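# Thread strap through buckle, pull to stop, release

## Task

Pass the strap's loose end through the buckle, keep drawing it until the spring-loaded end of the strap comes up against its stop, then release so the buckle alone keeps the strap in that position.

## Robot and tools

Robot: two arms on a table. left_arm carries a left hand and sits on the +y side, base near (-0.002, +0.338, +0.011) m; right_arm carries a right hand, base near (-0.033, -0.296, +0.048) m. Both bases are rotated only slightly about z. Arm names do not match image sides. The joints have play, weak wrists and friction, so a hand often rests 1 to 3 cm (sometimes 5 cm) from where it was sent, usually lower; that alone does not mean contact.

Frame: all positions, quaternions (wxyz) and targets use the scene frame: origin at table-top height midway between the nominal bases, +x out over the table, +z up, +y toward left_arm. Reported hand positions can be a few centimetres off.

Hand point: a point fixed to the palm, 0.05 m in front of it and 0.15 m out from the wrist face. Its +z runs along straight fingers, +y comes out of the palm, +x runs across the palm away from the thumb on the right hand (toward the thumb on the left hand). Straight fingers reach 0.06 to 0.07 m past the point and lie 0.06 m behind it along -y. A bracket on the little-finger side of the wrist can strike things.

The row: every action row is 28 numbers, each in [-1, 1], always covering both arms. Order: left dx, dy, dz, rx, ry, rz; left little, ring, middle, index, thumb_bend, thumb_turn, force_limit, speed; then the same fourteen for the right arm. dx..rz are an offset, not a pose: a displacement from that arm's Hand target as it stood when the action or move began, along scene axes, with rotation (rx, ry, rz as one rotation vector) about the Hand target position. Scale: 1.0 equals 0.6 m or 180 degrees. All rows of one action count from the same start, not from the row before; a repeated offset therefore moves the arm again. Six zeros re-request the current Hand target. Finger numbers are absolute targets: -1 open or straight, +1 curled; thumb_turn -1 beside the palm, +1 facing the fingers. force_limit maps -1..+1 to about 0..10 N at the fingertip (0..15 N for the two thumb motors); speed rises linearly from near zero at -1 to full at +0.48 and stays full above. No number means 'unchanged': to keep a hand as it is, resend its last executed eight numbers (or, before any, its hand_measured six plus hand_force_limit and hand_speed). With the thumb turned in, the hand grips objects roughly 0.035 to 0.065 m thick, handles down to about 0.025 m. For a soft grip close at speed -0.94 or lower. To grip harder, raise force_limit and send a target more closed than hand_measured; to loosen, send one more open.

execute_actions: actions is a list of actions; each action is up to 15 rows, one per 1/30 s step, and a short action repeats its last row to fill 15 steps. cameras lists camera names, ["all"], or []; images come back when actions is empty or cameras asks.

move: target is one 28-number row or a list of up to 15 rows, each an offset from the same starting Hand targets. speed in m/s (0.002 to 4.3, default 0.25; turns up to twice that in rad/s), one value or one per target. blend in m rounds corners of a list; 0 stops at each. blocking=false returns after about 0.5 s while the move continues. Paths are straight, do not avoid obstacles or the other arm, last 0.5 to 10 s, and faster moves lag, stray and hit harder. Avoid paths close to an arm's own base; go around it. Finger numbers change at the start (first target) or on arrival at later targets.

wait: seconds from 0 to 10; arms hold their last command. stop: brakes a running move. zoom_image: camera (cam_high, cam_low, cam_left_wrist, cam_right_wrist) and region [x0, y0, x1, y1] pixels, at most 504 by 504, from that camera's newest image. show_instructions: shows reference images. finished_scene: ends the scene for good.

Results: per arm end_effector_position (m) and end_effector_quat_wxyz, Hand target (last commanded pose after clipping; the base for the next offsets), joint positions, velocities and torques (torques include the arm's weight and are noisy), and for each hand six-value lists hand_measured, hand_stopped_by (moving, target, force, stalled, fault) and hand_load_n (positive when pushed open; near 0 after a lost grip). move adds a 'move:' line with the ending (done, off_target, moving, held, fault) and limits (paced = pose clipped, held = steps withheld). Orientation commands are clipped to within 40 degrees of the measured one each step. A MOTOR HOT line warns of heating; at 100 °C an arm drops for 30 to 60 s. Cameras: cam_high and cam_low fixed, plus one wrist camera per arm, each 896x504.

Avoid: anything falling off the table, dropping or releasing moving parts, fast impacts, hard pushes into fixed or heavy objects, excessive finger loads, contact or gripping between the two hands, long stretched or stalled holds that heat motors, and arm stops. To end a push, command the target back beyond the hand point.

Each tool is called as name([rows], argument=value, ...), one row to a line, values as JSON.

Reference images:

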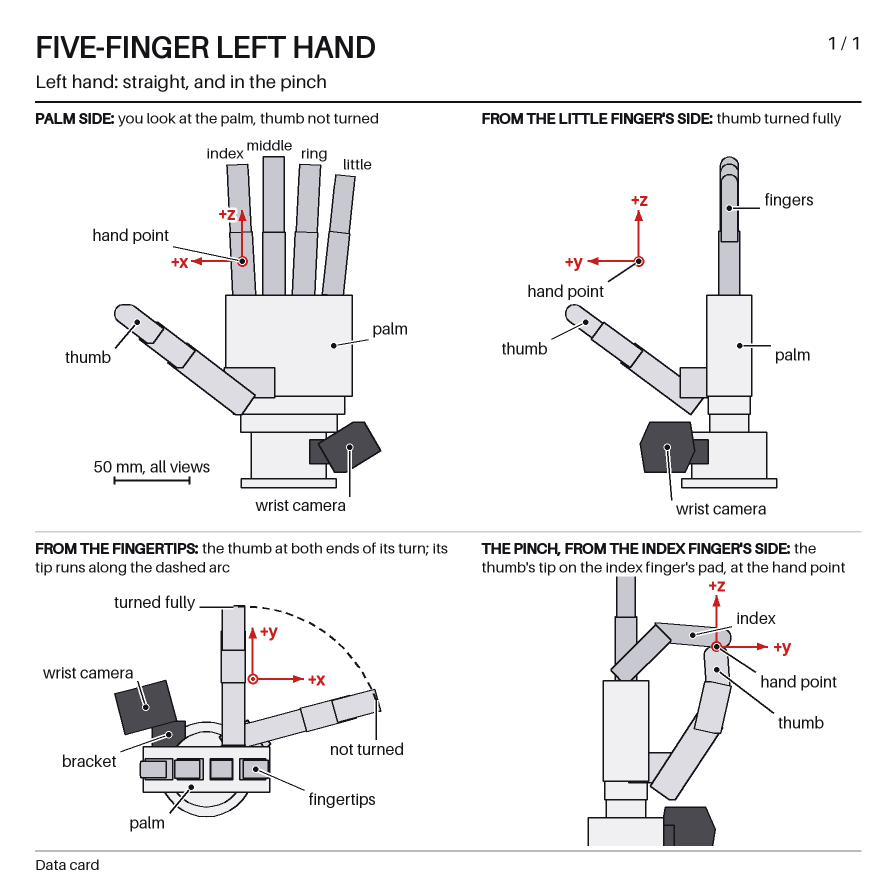

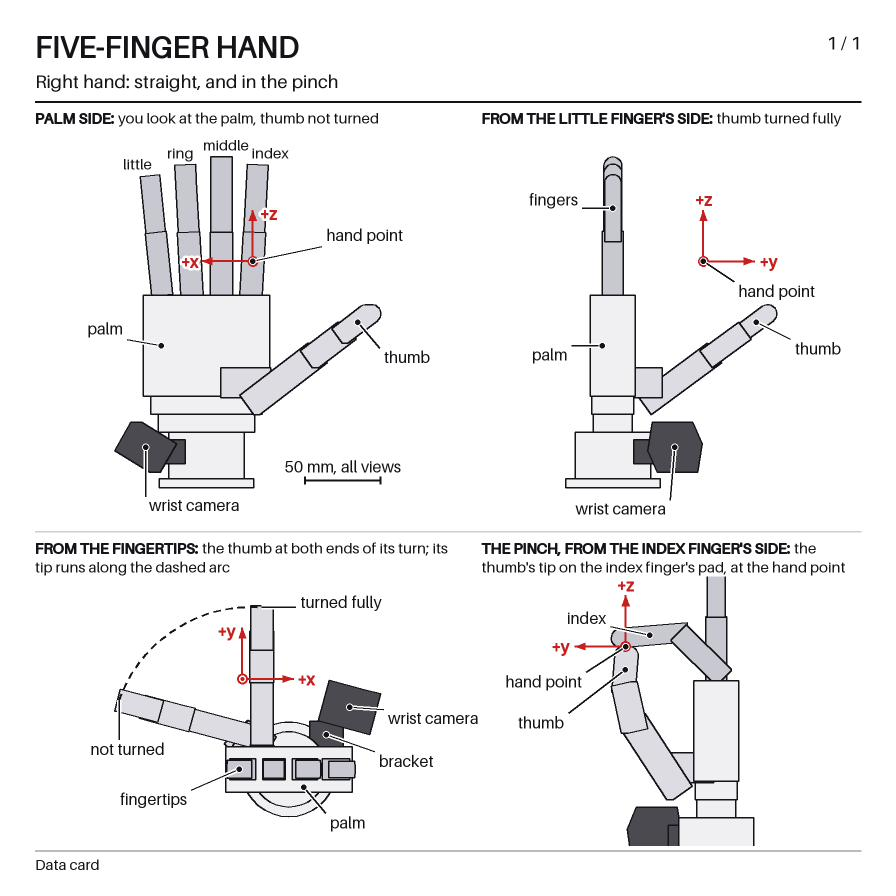

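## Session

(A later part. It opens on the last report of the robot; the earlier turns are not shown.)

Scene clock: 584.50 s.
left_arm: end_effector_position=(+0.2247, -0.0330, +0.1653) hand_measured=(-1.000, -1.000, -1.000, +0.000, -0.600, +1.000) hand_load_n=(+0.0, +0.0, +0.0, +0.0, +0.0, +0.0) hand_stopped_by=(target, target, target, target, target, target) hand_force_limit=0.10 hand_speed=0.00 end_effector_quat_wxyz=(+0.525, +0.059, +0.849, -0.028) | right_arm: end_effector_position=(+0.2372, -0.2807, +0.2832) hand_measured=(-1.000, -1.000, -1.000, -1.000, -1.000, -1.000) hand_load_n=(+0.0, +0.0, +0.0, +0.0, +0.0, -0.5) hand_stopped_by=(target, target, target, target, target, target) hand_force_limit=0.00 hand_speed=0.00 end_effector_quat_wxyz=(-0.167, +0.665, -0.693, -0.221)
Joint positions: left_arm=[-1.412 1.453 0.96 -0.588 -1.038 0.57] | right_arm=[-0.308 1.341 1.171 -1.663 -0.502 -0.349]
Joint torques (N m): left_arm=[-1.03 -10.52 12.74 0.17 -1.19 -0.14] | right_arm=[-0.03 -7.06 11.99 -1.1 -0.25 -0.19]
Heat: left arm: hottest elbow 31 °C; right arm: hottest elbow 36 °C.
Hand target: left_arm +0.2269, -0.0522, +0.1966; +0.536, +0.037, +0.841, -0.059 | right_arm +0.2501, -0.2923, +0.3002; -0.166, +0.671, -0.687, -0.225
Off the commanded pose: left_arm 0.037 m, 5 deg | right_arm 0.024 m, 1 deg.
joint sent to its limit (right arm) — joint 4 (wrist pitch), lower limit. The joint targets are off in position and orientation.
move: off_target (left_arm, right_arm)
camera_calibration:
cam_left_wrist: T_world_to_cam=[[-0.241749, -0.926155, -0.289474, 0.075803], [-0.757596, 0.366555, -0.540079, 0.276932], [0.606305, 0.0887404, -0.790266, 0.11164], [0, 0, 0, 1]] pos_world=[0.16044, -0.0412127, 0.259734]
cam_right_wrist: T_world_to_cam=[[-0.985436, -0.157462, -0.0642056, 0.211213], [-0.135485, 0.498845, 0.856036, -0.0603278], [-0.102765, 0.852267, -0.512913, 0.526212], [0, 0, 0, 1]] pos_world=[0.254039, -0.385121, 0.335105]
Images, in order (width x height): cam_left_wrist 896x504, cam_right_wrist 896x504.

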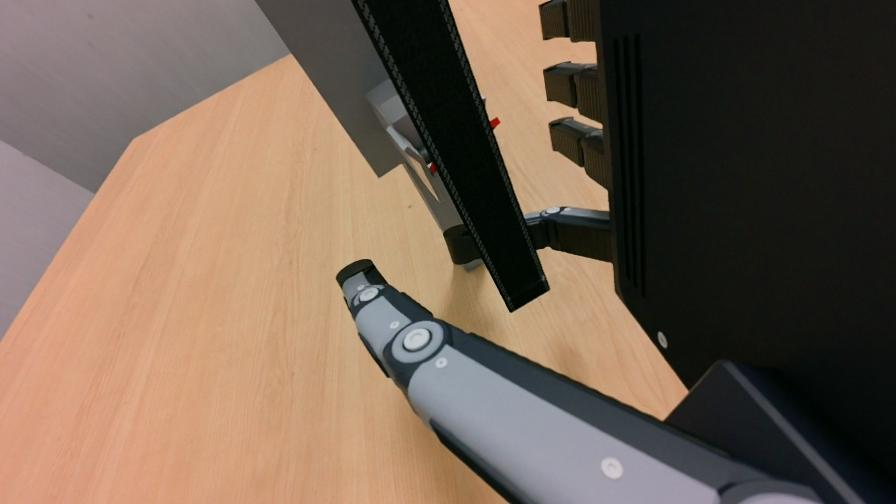

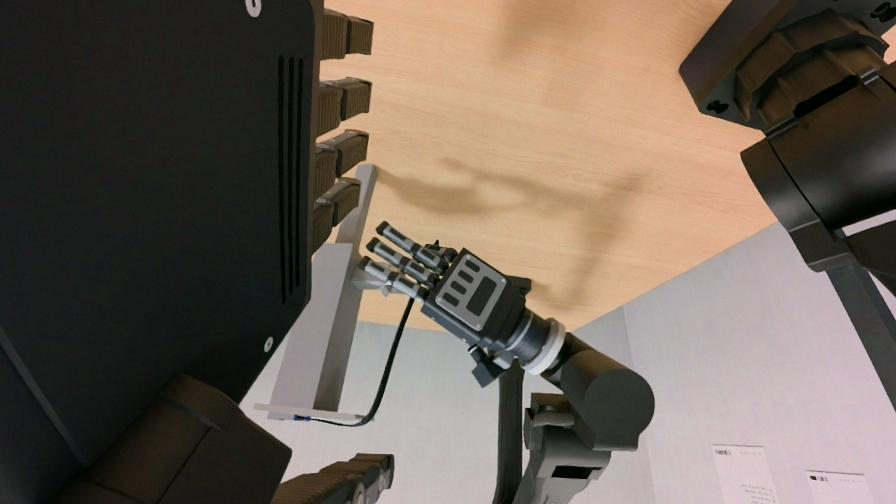

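move([
  [0,0,0.025,0,0,0,-1,-1,-1,0,-0.6,1,0.1,0,0,0,0.0,0,0,0,-1,-1,-1,-1,-1,-1,0,0],
], cameras=["cam_left_wrist","cam_right_wrist"], speed=0.08)

zoom_image(camera="cam_left_wrist", region=[350, 150, 600, 370])

zoom_image(camera="cam_right_wrist", region=[340, 180, 520, 340])

Scene clock: 590.17 s.
left_arm: end_effector_position=(+0.2250, -0.0335, +0.1799) hand_measured=(-1.000, -1.000, -1.000, +0.000, -0.600, +1.000) hand_load_n=(+0.0, +0.0, +0.0, +0.0, +0.0, +0.0) hand_stopped_by=(target, target, target, target, target, target) hand_force_limit=0.10 hand_speed=0.00 end_effector_quat_wxyz=(+0.525, +0.059, +0.849, -0.028) | right_arm: end_effector_position=(+0.2372, -0.2807, +0.2832) hand_measured=(-1.000, -1.000, -1.000, -1.000, -1.000, -1.000) hand_load_n=(+0.0, +0.0, +0.0, +0.0, +0.0, +0.0) hand_stopped_by=(target, target, target, target, target, target) hand_force_limit=0.00 hand_speed=0.00 end_effector_quat_wxyz=(-0.167, +0.665, -0.693, -0.221)
Joint positions: left_arm=[-1.412 1.436 0.984 -0.63 -1.04 0.57] | right_arm=[-0.308 1.341 1.171 -1.663 -0.502 -0.349]
Joint torques (N m): left_arm=[-0.91 -10.4 12.97 0.16 -1.18 -0.14] | right_arm=[-0.03 -7 11.99 -1.09 -0.26 -0.19]
Heat: left arm: hottest elbow 31 °C; right arm: hottest elbow 36 °C.
Hand target: left_arm +0.2269, -0.0522, +0.2116; +0.536, +0.037, +0.841, -0.059 | right_arm +0.2501, -0.2923, +0.3002; -0.166, +0.671, -0.687, -0.225
Off the commanded pose: left_arm 0.037 m, 5 deg | right_arm 0.024 m, 1 deg.
joint sent to its limit (right arm) — joint 4 (wrist pitch), lower limit. The joint targets are off in position and orientation.
move: off_target (left_arm, right_arm)
camera_calibration:
cam_left_wrist: T_world_to_cam=[[-0.240639, -0.926283, -0.289987, 0.0794786], [-0.757123, 0.366081, -0.541063, 0.285364], [0.607336, 0.0893546, -0.789404, 0.122731], [0, 0, 0, 1]] pos_world=[0.160642, -0.0418132, 0.274332]
cam_right_wrist: T_world_to_cam=[[-0.985436, -0.157462, -0.0642056, 0.211213], [-0.135485, 0.498845, 0.856036, -0.0603278], [-0.102765, 0.852267, -0.512913, 0.526212], [0, 0, 0, 1]] pos_world=[0.254039, -0.385121, 0.335105]
Images, in order (width x height): cam_left_wrist 896x504, cam_right_wrist 896x504.

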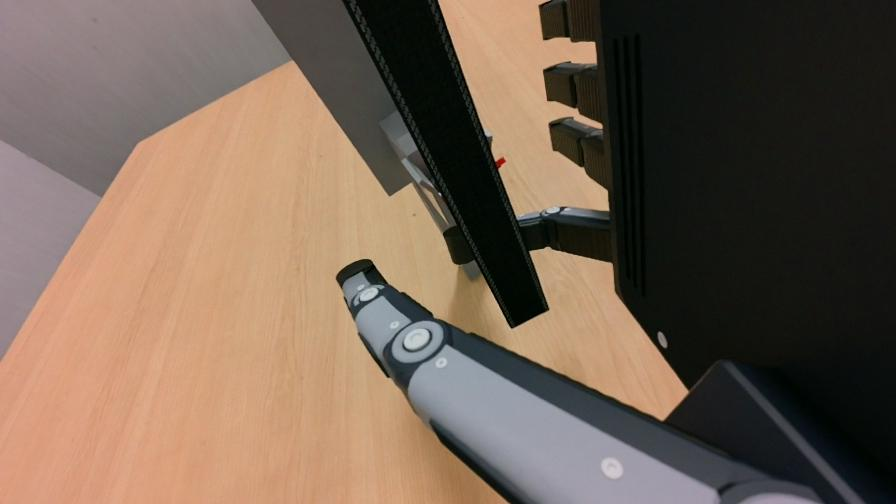

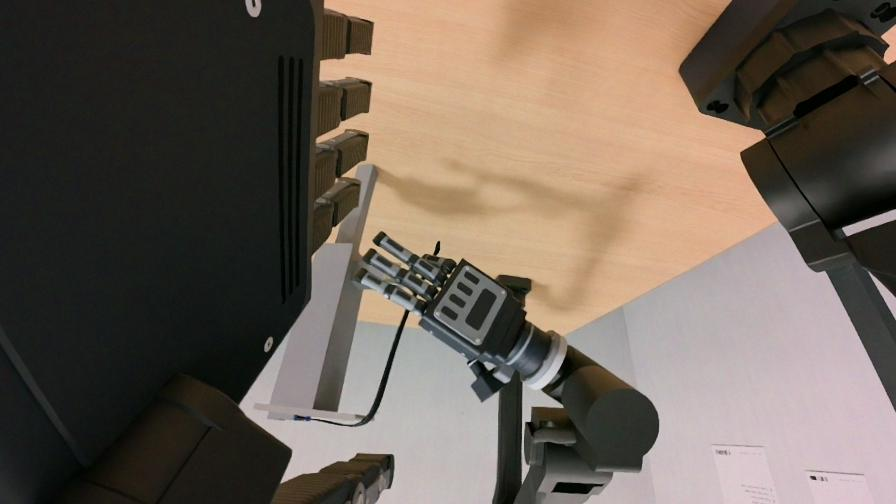

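Scaled by 2.016.

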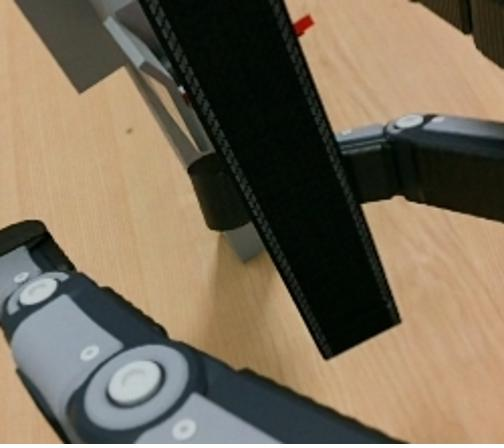

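Scaled by 2.800.

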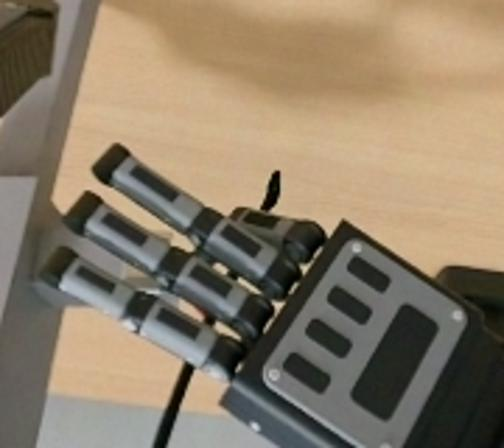

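move([
  [-0.008,0,0.022,0,0,0,-1,-1,-1,0,-0.6,1,0.1,0,0,0,0.0,0,0,0,-1,-1,-1,-1,-1,-1,0,0],
  [-0.008,0,0.022,0,0,0,-1,-1,-1,0,0.12,1,0.1,-0.3,0,0,0.0,0,0,0,-1,-1,-1,-1,-1,-1,0,0],
], cameras=["cam_left_wrist","cam_right_wrist"], speed=0.08)

zoom_image(camera="cam_left_wrist", region=[350, 150, 600, 370])

zoom_image(camera="cam_right_wrist", region=[340, 180, 520, 340])

Scene clock: 600.87 s.
left_arm: end_effector_position=(+0.2211, -0.0341, +0.1928) hand_measured=(-1.000, -1.000, -1.000, +0.000, +0.120, +1.000) hand_load_n=(+0.0, +0.0, +0.0, +0.0, +0.0, +0.0) hand_stopped_by=(target, target, target, target, target, target) hand_force_limit=0.10 hand_speed=-0.30 end_effector_quat_wxyz=(+0.525, +0.059, +0.849, -0.027) | right_arm: end_effector_position=(+0.2372, -0.2807, +0.2832) hand_measured=(-1.000, -1.000, -1.000, -1.000, -1.000, -1.000) hand_load_n=(+0.0, +0.0, +0.0, -0.5, +0.0, +0.0) hand_stopped_by=(target, target, target, target, target, target) hand_force_limit=0.00 hand_speed=0.00 end_effector_quat_wxyz=(-0.167, +0.665, -0.693, -0.221)
Joint positions: left_arm=[-1.421 1.424 1.01 -0.685 -1.044 0.551] | right_arm=[-0.308 1.341 1.171 -1.663 -0.502 -0.349]
Joint torques (N m): left_arm=[-1.2 -10.34 13.15 0.14 -1.21 -0.15] | right_arm=[-0.03 -7 11.99 -1.09 -0.26 -0.19]
Heat: left arm: hottest elbow 32 °C; right arm: hottest elbow 36 °C.
Hand target: left_arm +0.2221, -0.0522, +0.2248; +0.536, +0.037, +0.841, -0.059 | right_arm +0.2501, -0.2923, +0.3002; -0.166, +0.671, -0.687, -0.225
Off the commanded pose: left_arm 0.037 m, 5 deg | right_arm 0.024 m, 1 deg.
joint sent to its limit (right arm) — joint 4 (wrist pitch), lower limit. The joint targets are off in position and orientation.
move: off_target (left_arm, right_arm); target 2's new numbers were sent with left_arm's hand 0.037 m and 5 deg from that target
camera_calibration:
cam_left_wrist: T_world_to_cam=[[-0.239769, -0.926264, -0.290768, 0.0817459], [-0.757738, 0.365785, -0.540401, 0.289616], [0.606913, 0.0907543, -0.78957, 0.135461], [0, 0, 0, 1]] pos_world=[0.15684, -0.0425125, 0.287234]
cam_right_wrist: T_world_to_cam=[[-0.985436, -0.157462, -0.0642056, 0.211213], [-0.135485, 0.498845, 0.856036, -0.0603278], [-0.102765, 0.852267, -0.512913, 0.526212], [0, 0, 0, 1]] pos_world=[0.254039, -0.385121, 0.335105]
Images, in order (width x height): cam_left_wrist 896x504, cam_right_wrist 896x504.

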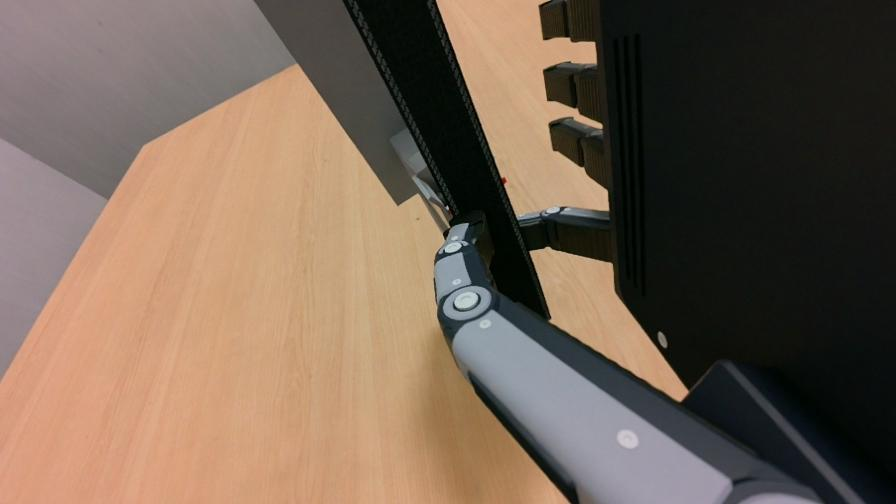

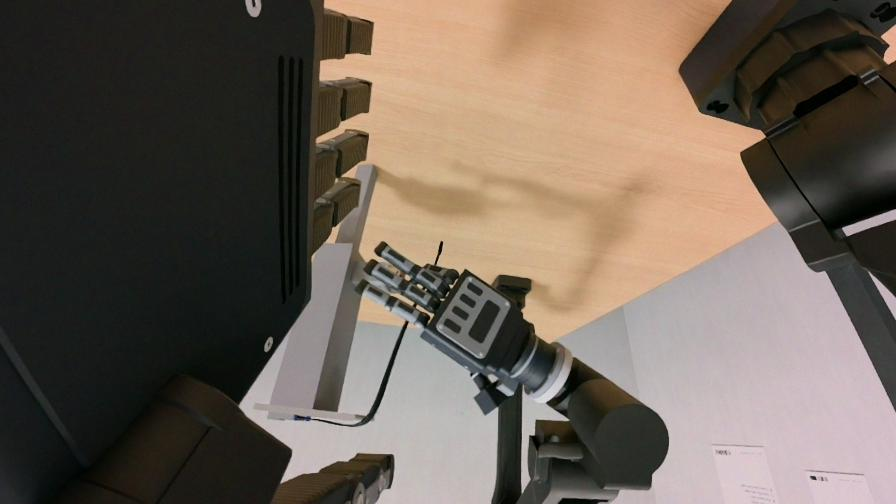

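Scaled by 2.016.

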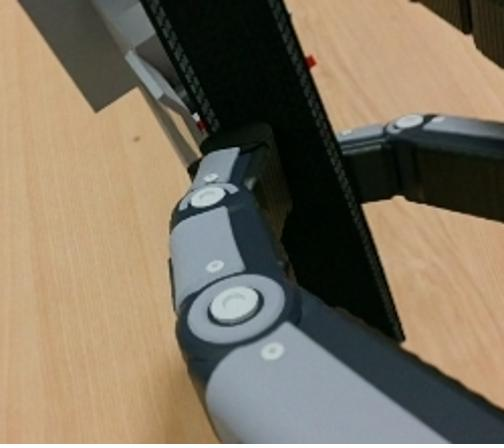

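Scaled by 2.800.

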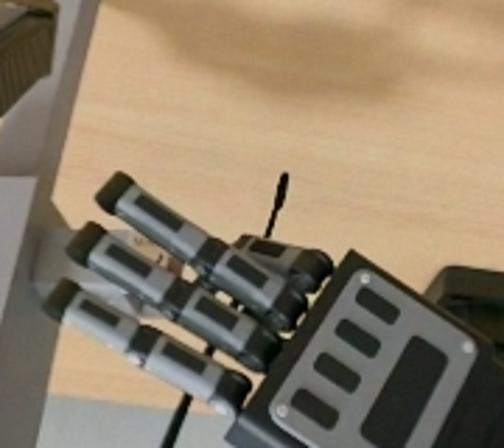

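move([
  [-0.008,0,0.022,0,0,0,-1,-1,-1,0.6,0.12,1,0.4,-0.7,0,0,0.0,0,0,0,-1,-1,-1,-1,-1,-1,0,0],
], cameras=["cam_left_wrist","cam_right_wrist"], speed=0.08)

zoom_image(camera="cam_left_wrist", region=[350, 150, 600, 370])

zoom_image(camera="cam_right_wrist", region=[340, 180, 520, 340])

Scene clock: 606.07 s.
left_arm: end_effector_position=(+0.2156, -0.0351, +0.2055) hand_measured=(-1.000, -1.000, -1.000, +0.216, +0.120, +1.000) hand_load_n=(+0.0, +0.0, +0.0, +6.5, +1.0, -0.5) hand_stopped_by=(target, target, target, force, target, target) hand_force_limit=0.40 hand_speed=-0.70 end_effector_quat_wxyz=(+0.525, +0.060, +0.848, -0.027) | right_arm: end_effector_position=(+0.2372, -0.2807, +0.2832) hand_measured=(-1.000, -1.000, -1.000, -1.000, -1.000, -1.000) hand_load_n=(+0.0, +0.0, +0.0, +0.0, +0.0, +0.0) hand_stopped_by=(target, target, target, target, target, target) hand_force_limit=0.00 hand_speed=0.00 end_effector_quat_wxyz=(-0.167, +0.665, -0.693, -0.221)
Joint positions: left_arm=[-1.435 1.413 1.036 -0.74 -1.051 0.531] | right_arm=[-0.308 1.341 1.171 -1.663 -0.502 -0.349]
Joint torques (N m): left_arm=[-1.2 -10.29 13.37 0.1 -1.22 -0.14] | right_arm=[0.03 -7 11.99 -1.09 -0.25 -0.19]
Heat: left arm: hottest elbow 32 °C; right arm: hottest elbow 36 °C.
Hand target: left_arm +0.2173, -0.0522, +0.2380; +0.536, +0.037, +0.841, -0.059 | right_arm +0.2501, -0.2923, +0.3002; -0.166, +0.671, -0.687, -0.225
Off the commanded pose: left_arm 0.037 m, 5 deg | right_arm 0.024 m, 1 deg.
joint sent to its limit (right arm) — joint 4 (wrist pitch), lower limit. The joint targets are off in position and orientation.
move: off_target (left_arm, right_arm)
camera_calibration:
cam_left_wrist: T_world_to_cam=[[-0.241457, -0.92537, -0.292214, 0.0838499], [-0.756475, 0.368098, -0.540601, 0.292442], [0.60782, 0.0905205, -0.788899, 0.148609], [0, 0, 0, 1]] pos_world=[0.151144, -0.0435075, 0.299834]
cam_right_wrist: T_world_to_cam=[[-0.985436, -0.157462, -0.0642056, 0.211213], [-0.135485, 0.498845, 0.856036, -0.0603278], [-0.102765, 0.852267, -0.512913, 0.526212], [0, 0, 0, 1]] pos_world=[0.254039, -0.385121, 0.335105]
Images, in order (width x height): cam_left_wrist 896x504, cam_right_wrist 896x504.

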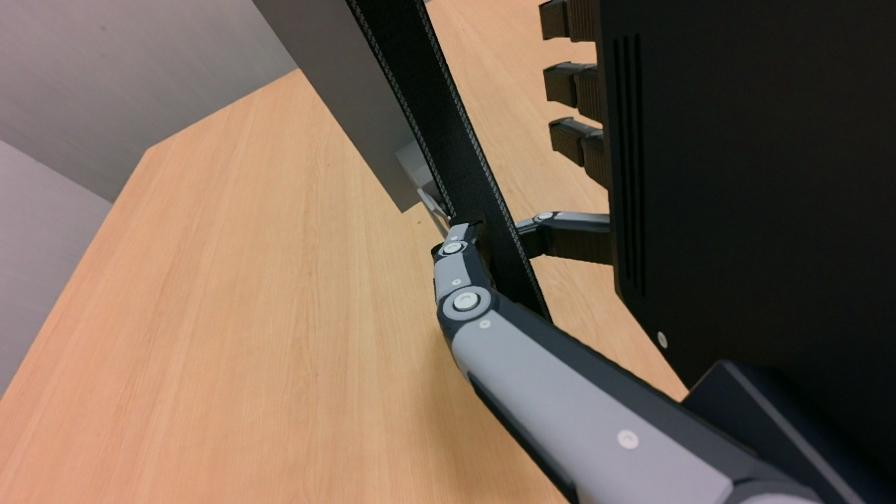

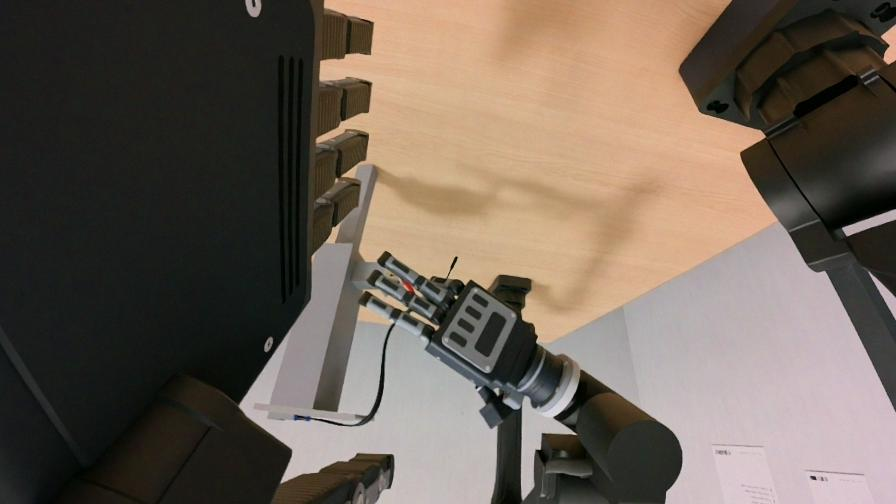

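Scaled by 2.016.

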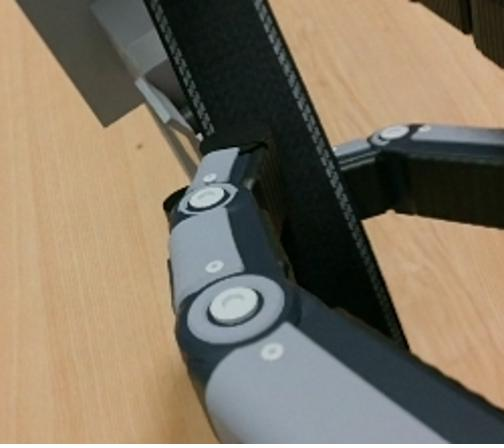

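Scaled by 2.800.

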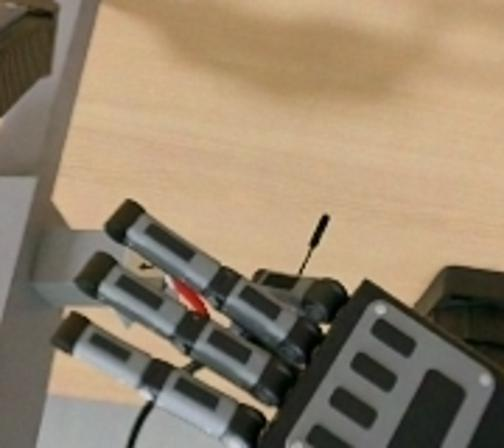

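move([
  [0,0,-0.01,0,-0.165,0,-1,-1,-1,0.6,0.12,1,0.4,-0.7,0,0,0.0,0,0,0,-1,-1,-1,-1,-1,-1,0,0],
], cameras=["cam_left_wrist","cam_right_wrist"], speed=0.1)

zoom_image(camera="cam_right_wrist", region=[340, 200, 520, 440])

Scene clock: 617.63 s.
left_arm: end_effector_position=(+0.2203, -0.0470, +0.2273) hand_measured=(-1.000, -1.000, -1.000, +0.216, +0.120, +1.000) hand_load_n=(+0.5, +0.0, +0.0, +7.0, +1.0, -0.5) hand_stopped_by=(target, target, target, force, target, target) hand_force_limit=0.40 hand_speed=-0.70 end_effector_quat_wxyz=(+0.729, +0.050, +0.681, -0.037) | right_arm: end_effector_position=(+0.2372, -0.2807, +0.2832) hand_measured=(-1.000, -1.000, -1.000, -1.000, -1.000, -1.000) hand_load_n=(+0.5, +0.0, +0.0, +0.0, +0.0, +0.0) hand_stopped_by=(target, target, target, target, target, target) hand_force_limit=0.00 hand_speed=0.00 end_effector_quat_wxyz=(-0.167, +0.665, -0.693, -0.221)
Joint positions: left_arm=[-1.508 1.632 0.739 1.26 -1.383 1.955] | right_arm=[-0.308 1.341 1.171 -1.663 -0.502 -0.349]
Joint torques (N m): left_arm=[-1.14 -9.17 6.43 1.28 0.44 0.03] | right_arm=[-0.03 -7 11.97 -1.09 -0.26 -0.19]
Heat: left arm: hottest elbow 33 °C; right arm: hottest elbow 36 °C.
Hand target: left_arm +0.2173, -0.0522, +0.2320; +0.734, +0.051, +0.676, -0.047 | right_arm +0.2501, -0.2923, +0.3002; -0.166, +0.671, -0.687, -0.225
Off the commanded pose: left_arm 0.008 m, 1 deg | right_arm 0.024 m, 1 deg.
joint sent to its limit (right arm) — joint 4 (wrist pitch), lower limit. The joint targets are off in position and orientation.
move: off_target (right_arm)
camera_calibration:
cam_left_wrist: T_world_to_cam=[[-0.0795694, -0.943893, -0.320523, 0.05023], [-0.375703, 0.326228, -0.867423, 0.300591], [0.923318, 0.0514011, -0.380581, -0.00019159], [0, 0, 0, 1]] pos_world=[0.117106, -0.0506394, 0.276766]
cam_right_wrist: T_world_to_cam=[[-0.985436, -0.157462, -0.0642056, 0.211213], [-0.135485, 0.498845, 0.856036, -0.0603278], [-0.102765, 0.852267, -0.512913, 0.526212], [0, 0, 0, 1]] pos_world=[0.254039, -0.385121, 0.335105]
Images, in order (width x height): cam_left_wrist 896x504, cam_right_wrist 896x504.

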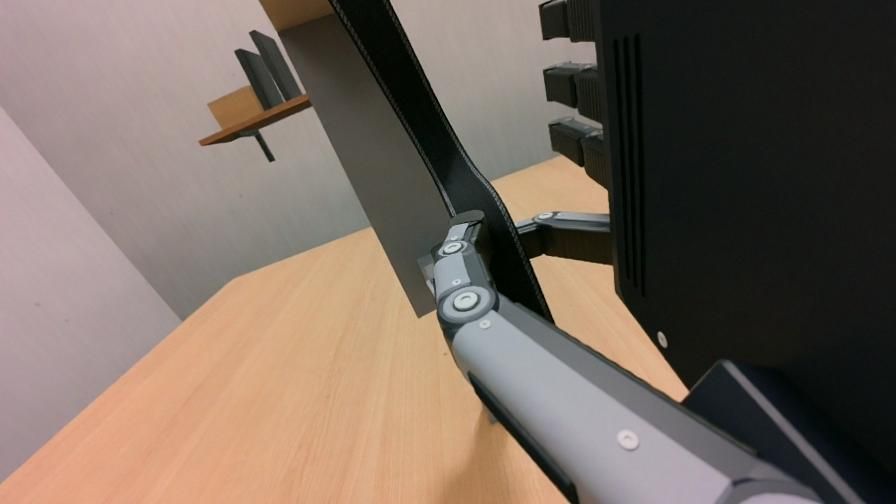

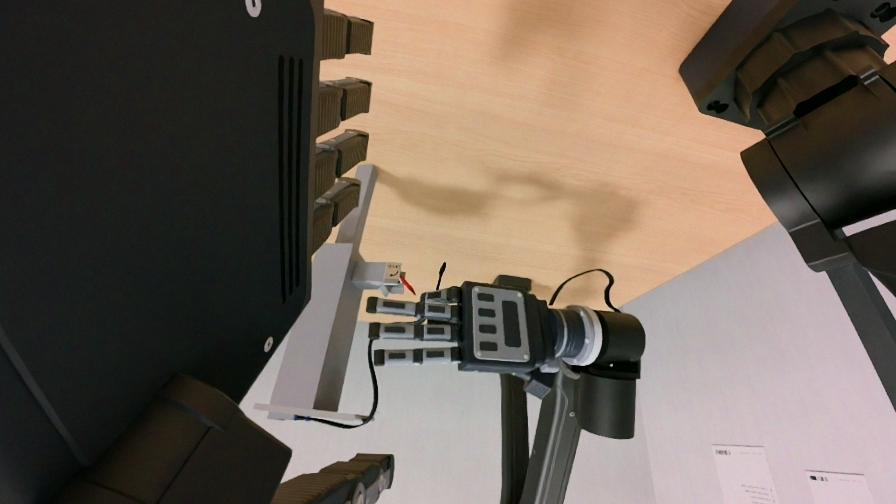

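Scaled by 2.100.

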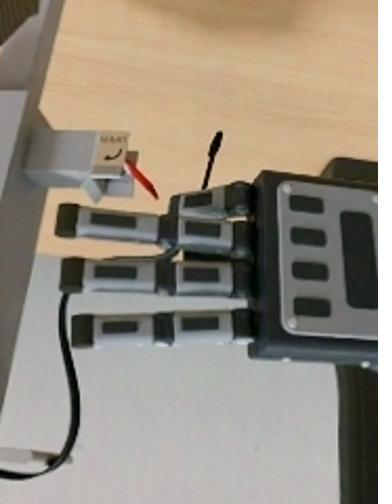

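move([
  [0,0,0.0,0,0,0,-1,-1,-1,0,-1,1,0.1,0,0,-0.067,0.0,0,0,0,-1,-1,-1,-1,-1,-1,0,0],
  [-0.012,-0.07,0.0,0,0,0,-1,-1,-1,0,-1,1,0.1,0,0,-0.067,0.0,0,0,0,-1,-1,-1,-1,-1,-1,0,0],
  [0.04,-0.077,0.014,0,0,0,-1,-1,-1,0,-1,1,0.1,0,0,-0.067,0.0,0,0,0,-1,-1,-1,-1,-1,-1,0,0],
], cameras=["all"], speed=0.08)

zoom_image(camera="cam_right_wrist", region=[340, 200, 520, 440])

zoom_image(camera="cam_left_wrist", region=[200, 50, 520, 350])

Scene clock: 666.80 s.
left_arm: end_effector_position=(+0.2369, -0.0863, +0.2149) hand_measured=(-1.000, -1.000, -1.000, +0.000, -1.000, +1.000) hand_load_n=(+0.0, +0.0, +0.5, +0.0, +0.0, +0.5) hand_stopped_by=(target, target, target, target, target, target) hand_force_limit=0.10 hand_speed=0.00 end_effector_quat_wxyz=(+0.729, +0.077, +0.680, -0.021) | right_arm: end_effector_position=(+0.2387, -0.3228, +0.2844) hand_measured=(-1.000, -1.000, -1.000, -1.000, -1.000, -1.000) hand_load_n=(+0.5, +0.0, +0.0, +0.0, +0.0, +0.0) hand_stopped_by=(target, target, target, target, target, target) hand_force_limit=0.00 hand_speed=0.00 end_effector_quat_wxyz=(-0.179, +0.660, -0.705, -0.189)
Joint positions: left_arm=[-1.478 1.729 0.839 1.174 -1.339 1.932] | right_arm=[-0.422 1.344 1.198 -1.663 -0.473 -0.429]
Joint torques (N m): left_arm=[-0.26 -12.28 9.99 0.39 0.34 -0.14] | right_arm=[0.15 -6.77 11.84 -1.05 -0.24 -0.19]
Heat: left arm: hottest elbow 31 °C; right arm: hottest elbow 36 °C.
Hand target: left_arm +0.2413, -0.0984, +0.2404; +0.734, +0.051, +0.676, -0.047 | right_arm +0.2501, -0.3325, +0.3002; -0.166, +0.671, -0.687, -0.225
Off the commanded pose: left_arm 0.029 m, 4 deg | right_arm 0.022 m, 5 deg.
joint sent to its limit (right arm) — joint 4 (wrist pitch), lower limit. The joint targets are off in position and orientation.
move: off_target (left_arm, right_arm)
camera_calibration:
cam_left_wrist: T_world_to_cam=[[-0.0897892, -0.921543, -0.377752, 0.027143], [-0.366125, 0.383267, -0.847973, 0.307468], [0.926224, 0.0621656, -0.371814, -0.0197821], [0, 0, 0, 1]] pos_world=[0.133332, -0.0915994, 0.263623]
cam_right_wrist: T_world_to_cam=[[-0.986043, -0.122868, -0.112346, 0.231166], [-0.16102, 0.532278, 0.831115, -0.0161646], [-0.0423183, 0.837606, -0.544633, 0.552763], [0, 0, 0, 1]] pos_world=[0.248728, -0.425991, 0.340458]

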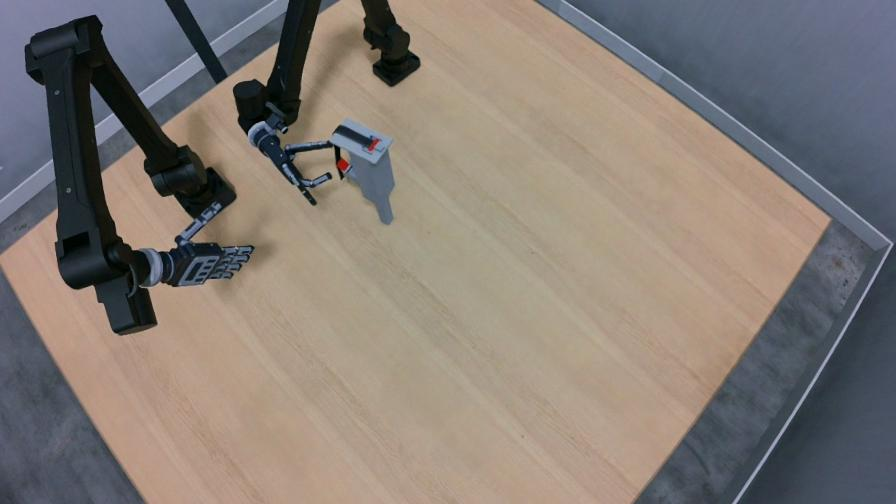

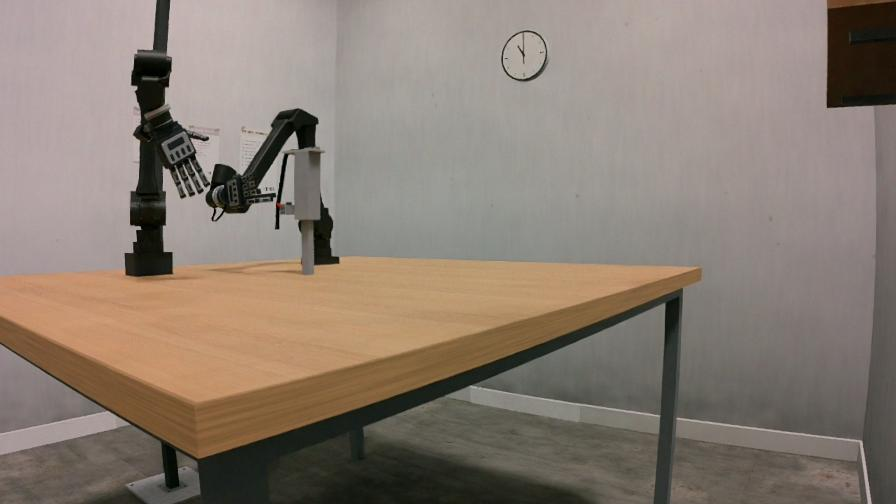

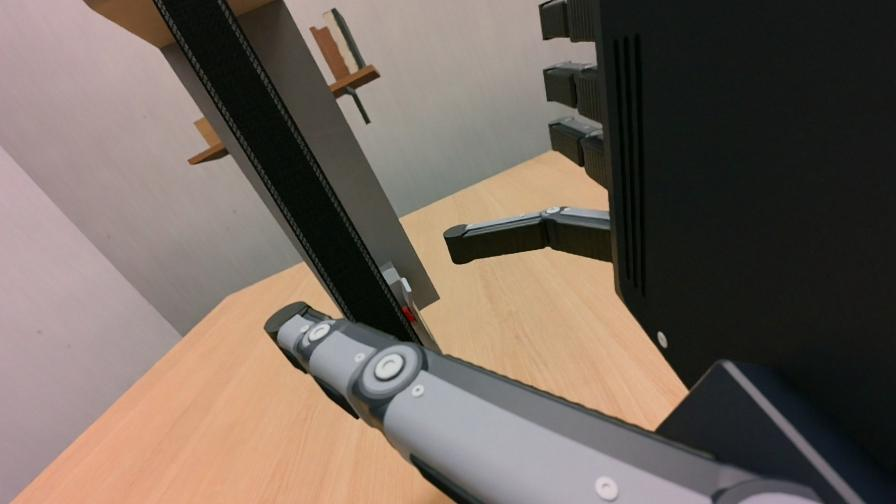

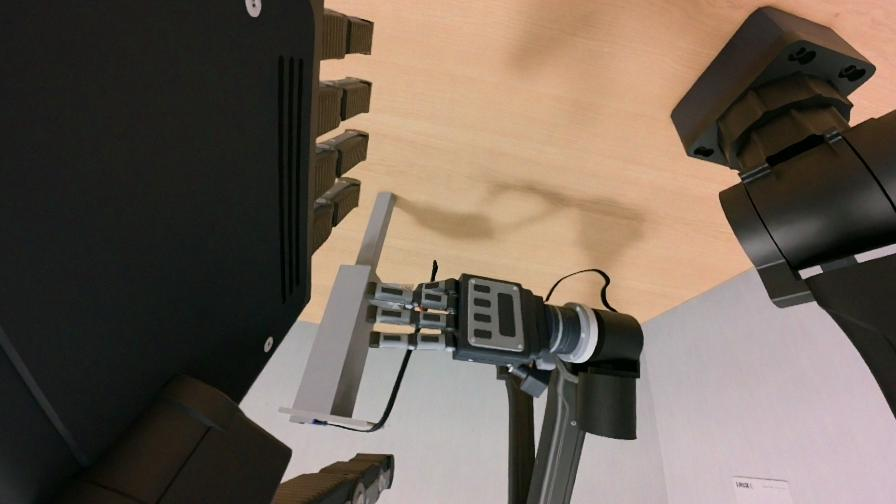

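Scaled by 2.100.

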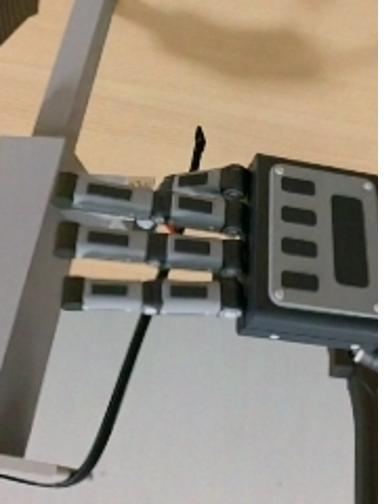

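Scaled by 1.575.

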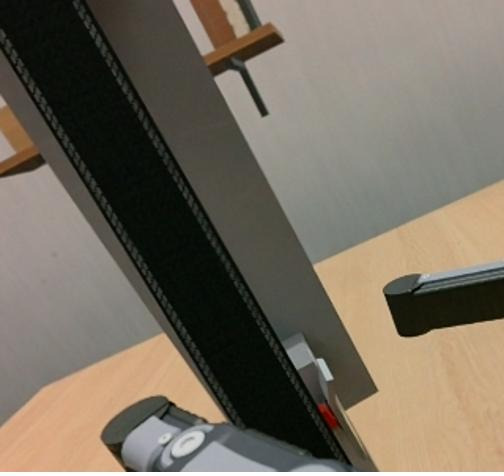

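move([
  [0.01,0,0.033,0,0,0,-1,-1,-1,0,-1,1,0.1,0,0,0,0.0,0,0,0,-1,-1,-1,-1,-1,-1,0,0],
  [0.0133,0.096,0.033,0,0,0,-1,-1,-1,0,-1,1,0.1,0,0,0,0.0,0,0,0,-1,-1,-1,-1,-1,-1,0,0],
], cameras=["cam_left_wrist","cam_right_wrist"], speed=0.08)

zoom_image(camera="cam_right_wrist", region=[340, 220, 520, 440])

zoom_image(camera="cam_left_wrist", region=[350, 150, 600, 370])

Scene clock: 676.63 s.
left_arm: end_effector_position=(+0.2478, -0.0406, +0.2493) hand_measured=(-1.000, -1.000, -1.000, +0.000, -1.000, +1.000) hand_load_n=(+0.0, +0.0, +0.0, +0.0, +0.0, +0.0) hand_stopped_by=(target, target, target, target, target, target) hand_force_limit=0.10 hand_speed=0.00 end_effector_quat_wxyz=(+0.731, +0.060, +0.678, -0.034) | right_arm: end_effector_position=(+0.2387, -0.3228, +0.2844) hand_measured=(-1.000, -1.000, -1.000, -1.000, -1.000, -1.000) hand_load_n=(+0.0, +0.0, +0.0, +0.0, +0.0, +0.0) hand_stopped_by=(target, target, target, target, target, target) hand_force_limit=0.00 hand_speed=0.00 end_effector_quat_wxyz=(-0.179, +0.660, -0.705, -0.189)
Joint positions: left_arm=[-1.442 1.552 0.737 1.099 -1.31 1.887] | right_arm=[-0.422 1.344 1.198 -1.663 -0.473 -0.429]
Joint torques (N m): left_arm=[0.21 -10.4 6.94 0.46 0.34 -0.15] | right_arm=[0.21 -6.77 11.84 -1.05 -0.23 -0.19]
Heat: left arm: hottest elbow 30 °C; right arm: hottest elbow 36 °C.
Hand target: left_arm +0.2493, -0.0408, +0.2602; +0.734, +0.051, +0.676, -0.047 | right_arm +0.2501, -0.3325, +0.3002; -0.166, +0.671, -0.687, -0.225
Off the commanded pose: left_arm 0.011 m, 2 deg | right_arm 0.022 m, 5 deg.
joint sent to its limit (right arm) — joint 4 (wrist pitch), lower limit. The joint targets are off in position and orientation.
move: off_target (left_arm, right_arm)
camera_calibration:
cam_left_wrist: T_world_to_cam=[[-0.0850769, -0.937359, -0.337818, 0.0714961], [-0.365988, 0.344745, -0.864409, 0.325566], [0.926723, 0.0500959, -0.372392, -0.0203904], [0, 0, 0, 1]] pos_world=[0.144132, -0.0441984, 0.297982]
cam_right_wrist: T_world_to_cam=[[-0.986043, -0.122868, -0.112346, 0.231166], [-0.16102, 0.532278, 0.831115, -0.0161646], [-0.0423183, 0.837606, -0.544633, 0.552763], [0, 0, 0, 1]] pos_world=[0.248728, -0.425991, 0.340458]
Images, in order (width x height): cam_left_wrist 896x504, cam_right_wrist 896x504.

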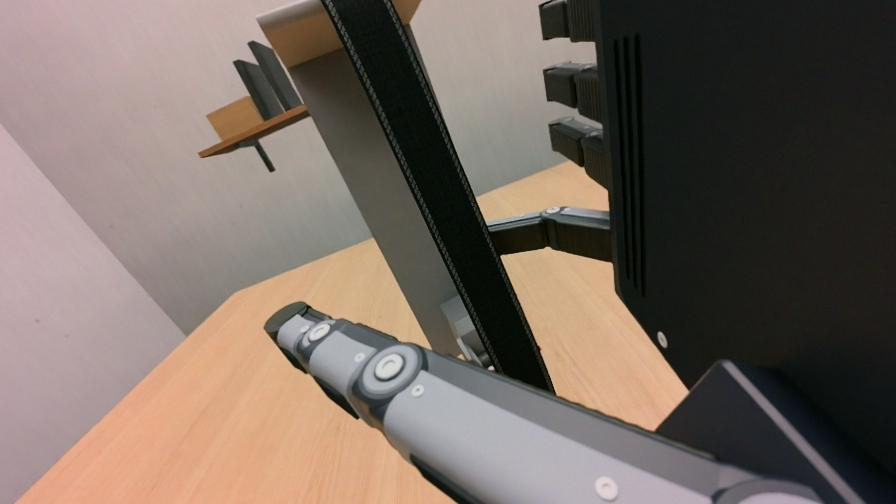

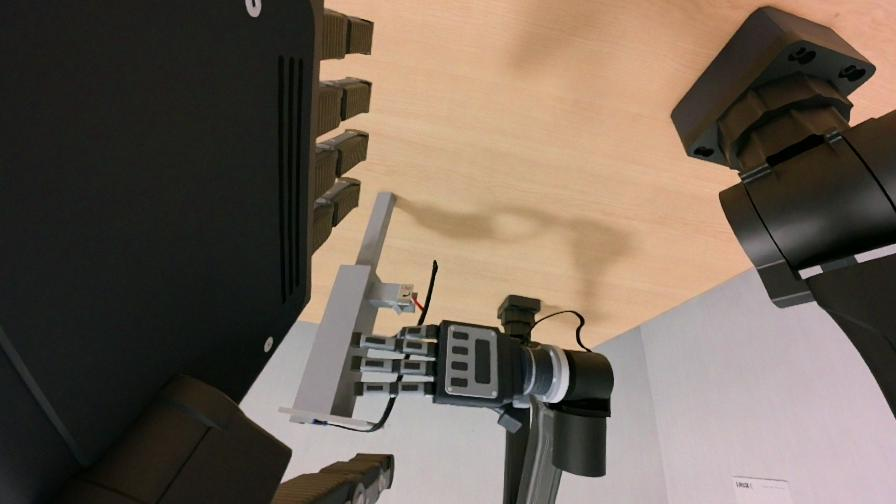

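Scaled by 2.291.

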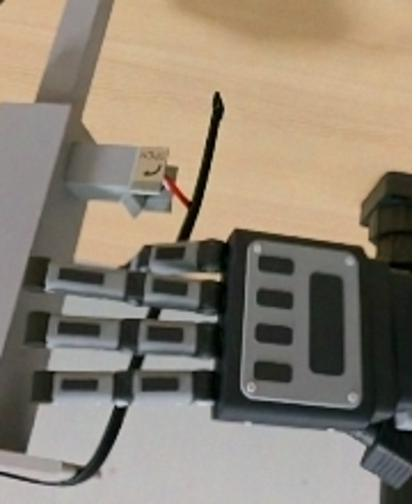

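Scaled by 2.016.

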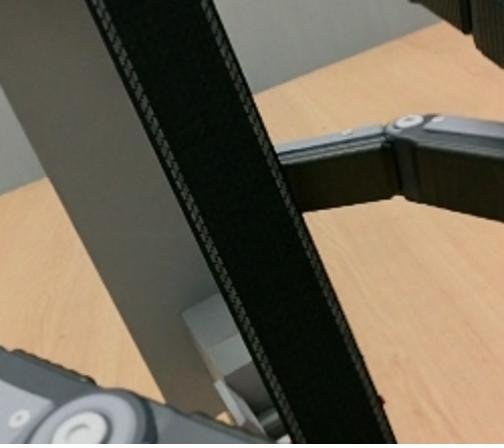

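move([
  [-0.01,0.0,-0.015,0,0.08,0,-1,-1,-1,0,-1,1,0.1,0,0,0,0.0,0,0,0,-1,-1,-1,-1,-1,-1,0,0],
], cameras=["cam_left_wrist","cam_right_wrist"], speed=0.08)

zoom_image(camera="cam_right_wrist", region=[340, 220, 520, 440])

zoom_image(camera="cam_left_wrist", region=[350, 150, 600, 370])

Scene clock: 689.13 s.
left_arm: end_effector_position=(+0.2362, -0.0278, +0.2212) hand_measured=(-1.000, -1.000, -1.000, +0.000, -1.000, +1.000) hand_load_n=(+0.0, +0.0, +0.0, +0.0, +0.0, +0.0) hand_stopped_by=(target, target, target, target, target, target) hand_force_limit=0.10 hand_speed=0.00 end_effector_quat_wxyz=(+0.638, +0.077, +0.766, -0.027) | right_arm: end_effector_position=(+0.2387, -0.3228, +0.2844) hand_measured=(-1.000, -1.000, -1.000, -1.000, -1.000, -1.000) hand_load_n=(+0.0, +0.0, +0.0, +0.0, +0.0, +0.0) hand_stopped_by=(target, target, target, target, target, target) hand_force_limit=0.00 hand_speed=0.00 end_effector_quat_wxyz=(-0.179, +0.660, -0.705, -0.189)
Joint positions: left_arm=[-1.444 1.381 0.837 -0.095 -1.255 1.015] | right_arm=[-0.422 1.344 1.198 -1.663 -0.473 -0.429]
Joint torques (N m): left_arm=[0.15 -9.58 12.94 0.4 -0.44 -0.15] | right_arm=[0.21 -6.77 11.84 -1.05 -0.23 -0.19]
Heat: left arm: hottest elbow 30 °C; right arm: hottest elbow 36 °C.
Hand target: left_arm +0.2433, -0.0408, +0.2512; +0.643, +0.045, +0.763, -0.053 | right_arm +0.2501, -0.3325, +0.3002; -0.166, +0.671, -0.687, -0.225
Off the commanded pose: left_arm 0.033 m, 5 deg | right_arm 0.022 m, 5 deg.
joint sent to its limit (right arm) — joint 4 (wrist pitch), lower limit. The joint targets are off in position and orientation.
move: off_target (left_arm, right_arm)
camera_calibration:
cam_left_wrist: T_world_to_cam=[[-0.180901, -0.918479, -0.351669, 0.0991832], [-0.566099, 0.389638, -0.726439, 0.310623], [0.804243, 0.0676655, -0.590436, 0.0568522], [0, 0, 0, 1]] pos_world=[0.148063, -0.0337798, 0.294096]
cam_right_wrist: T_world_to_cam=[[-0.986043, -0.122868, -0.112346, 0.231166], [-0.16102, 0.532278, 0.831115, -0.0161646], [-0.0423183, 0.837606, -0.544633, 0.552763], [0, 0, 0, 1]] pos_world=[0.248728, -0.425991, 0.340458]
Images, in order (width x height): cam_left_wrist 896x504, cam_right_wrist 896x504.

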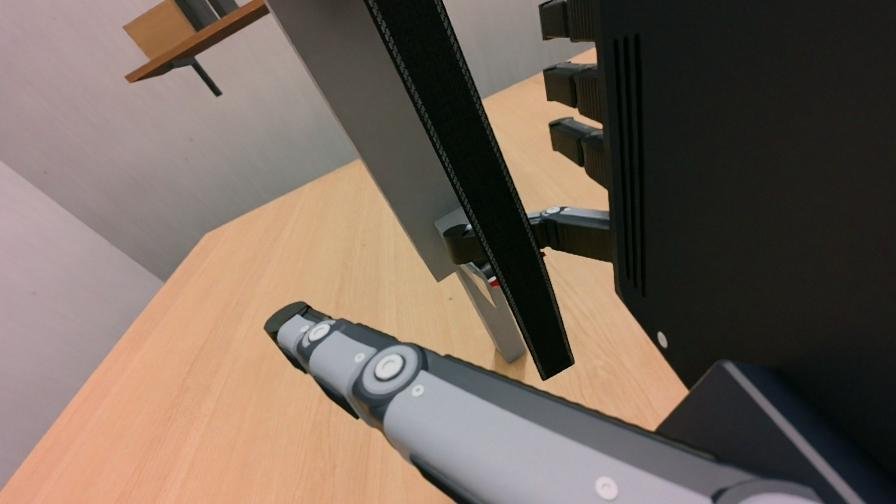

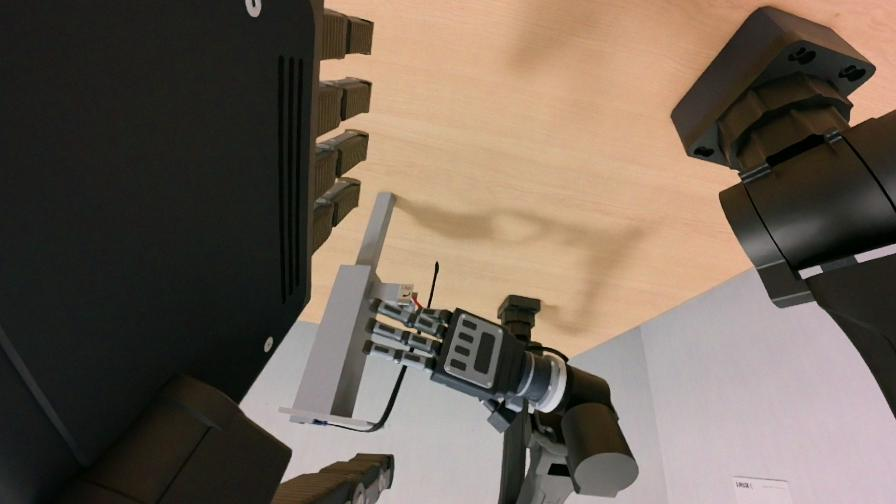

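Scaled by 2.291.

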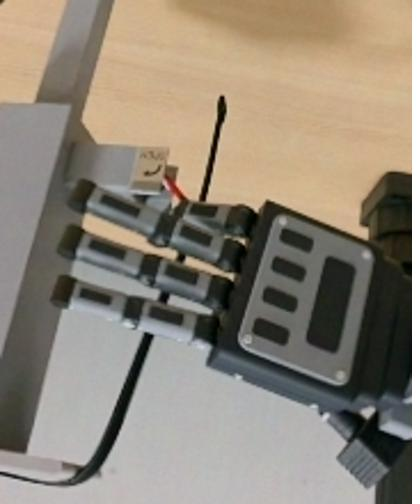

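Scaled by 2.016.

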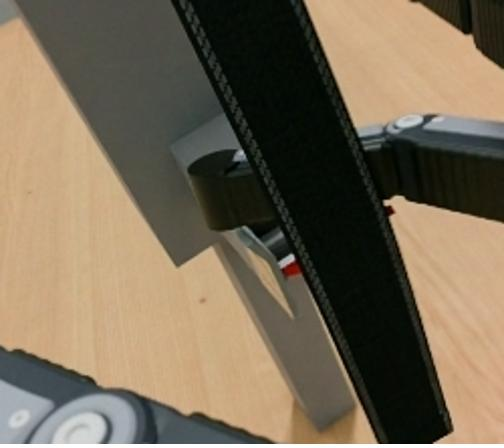

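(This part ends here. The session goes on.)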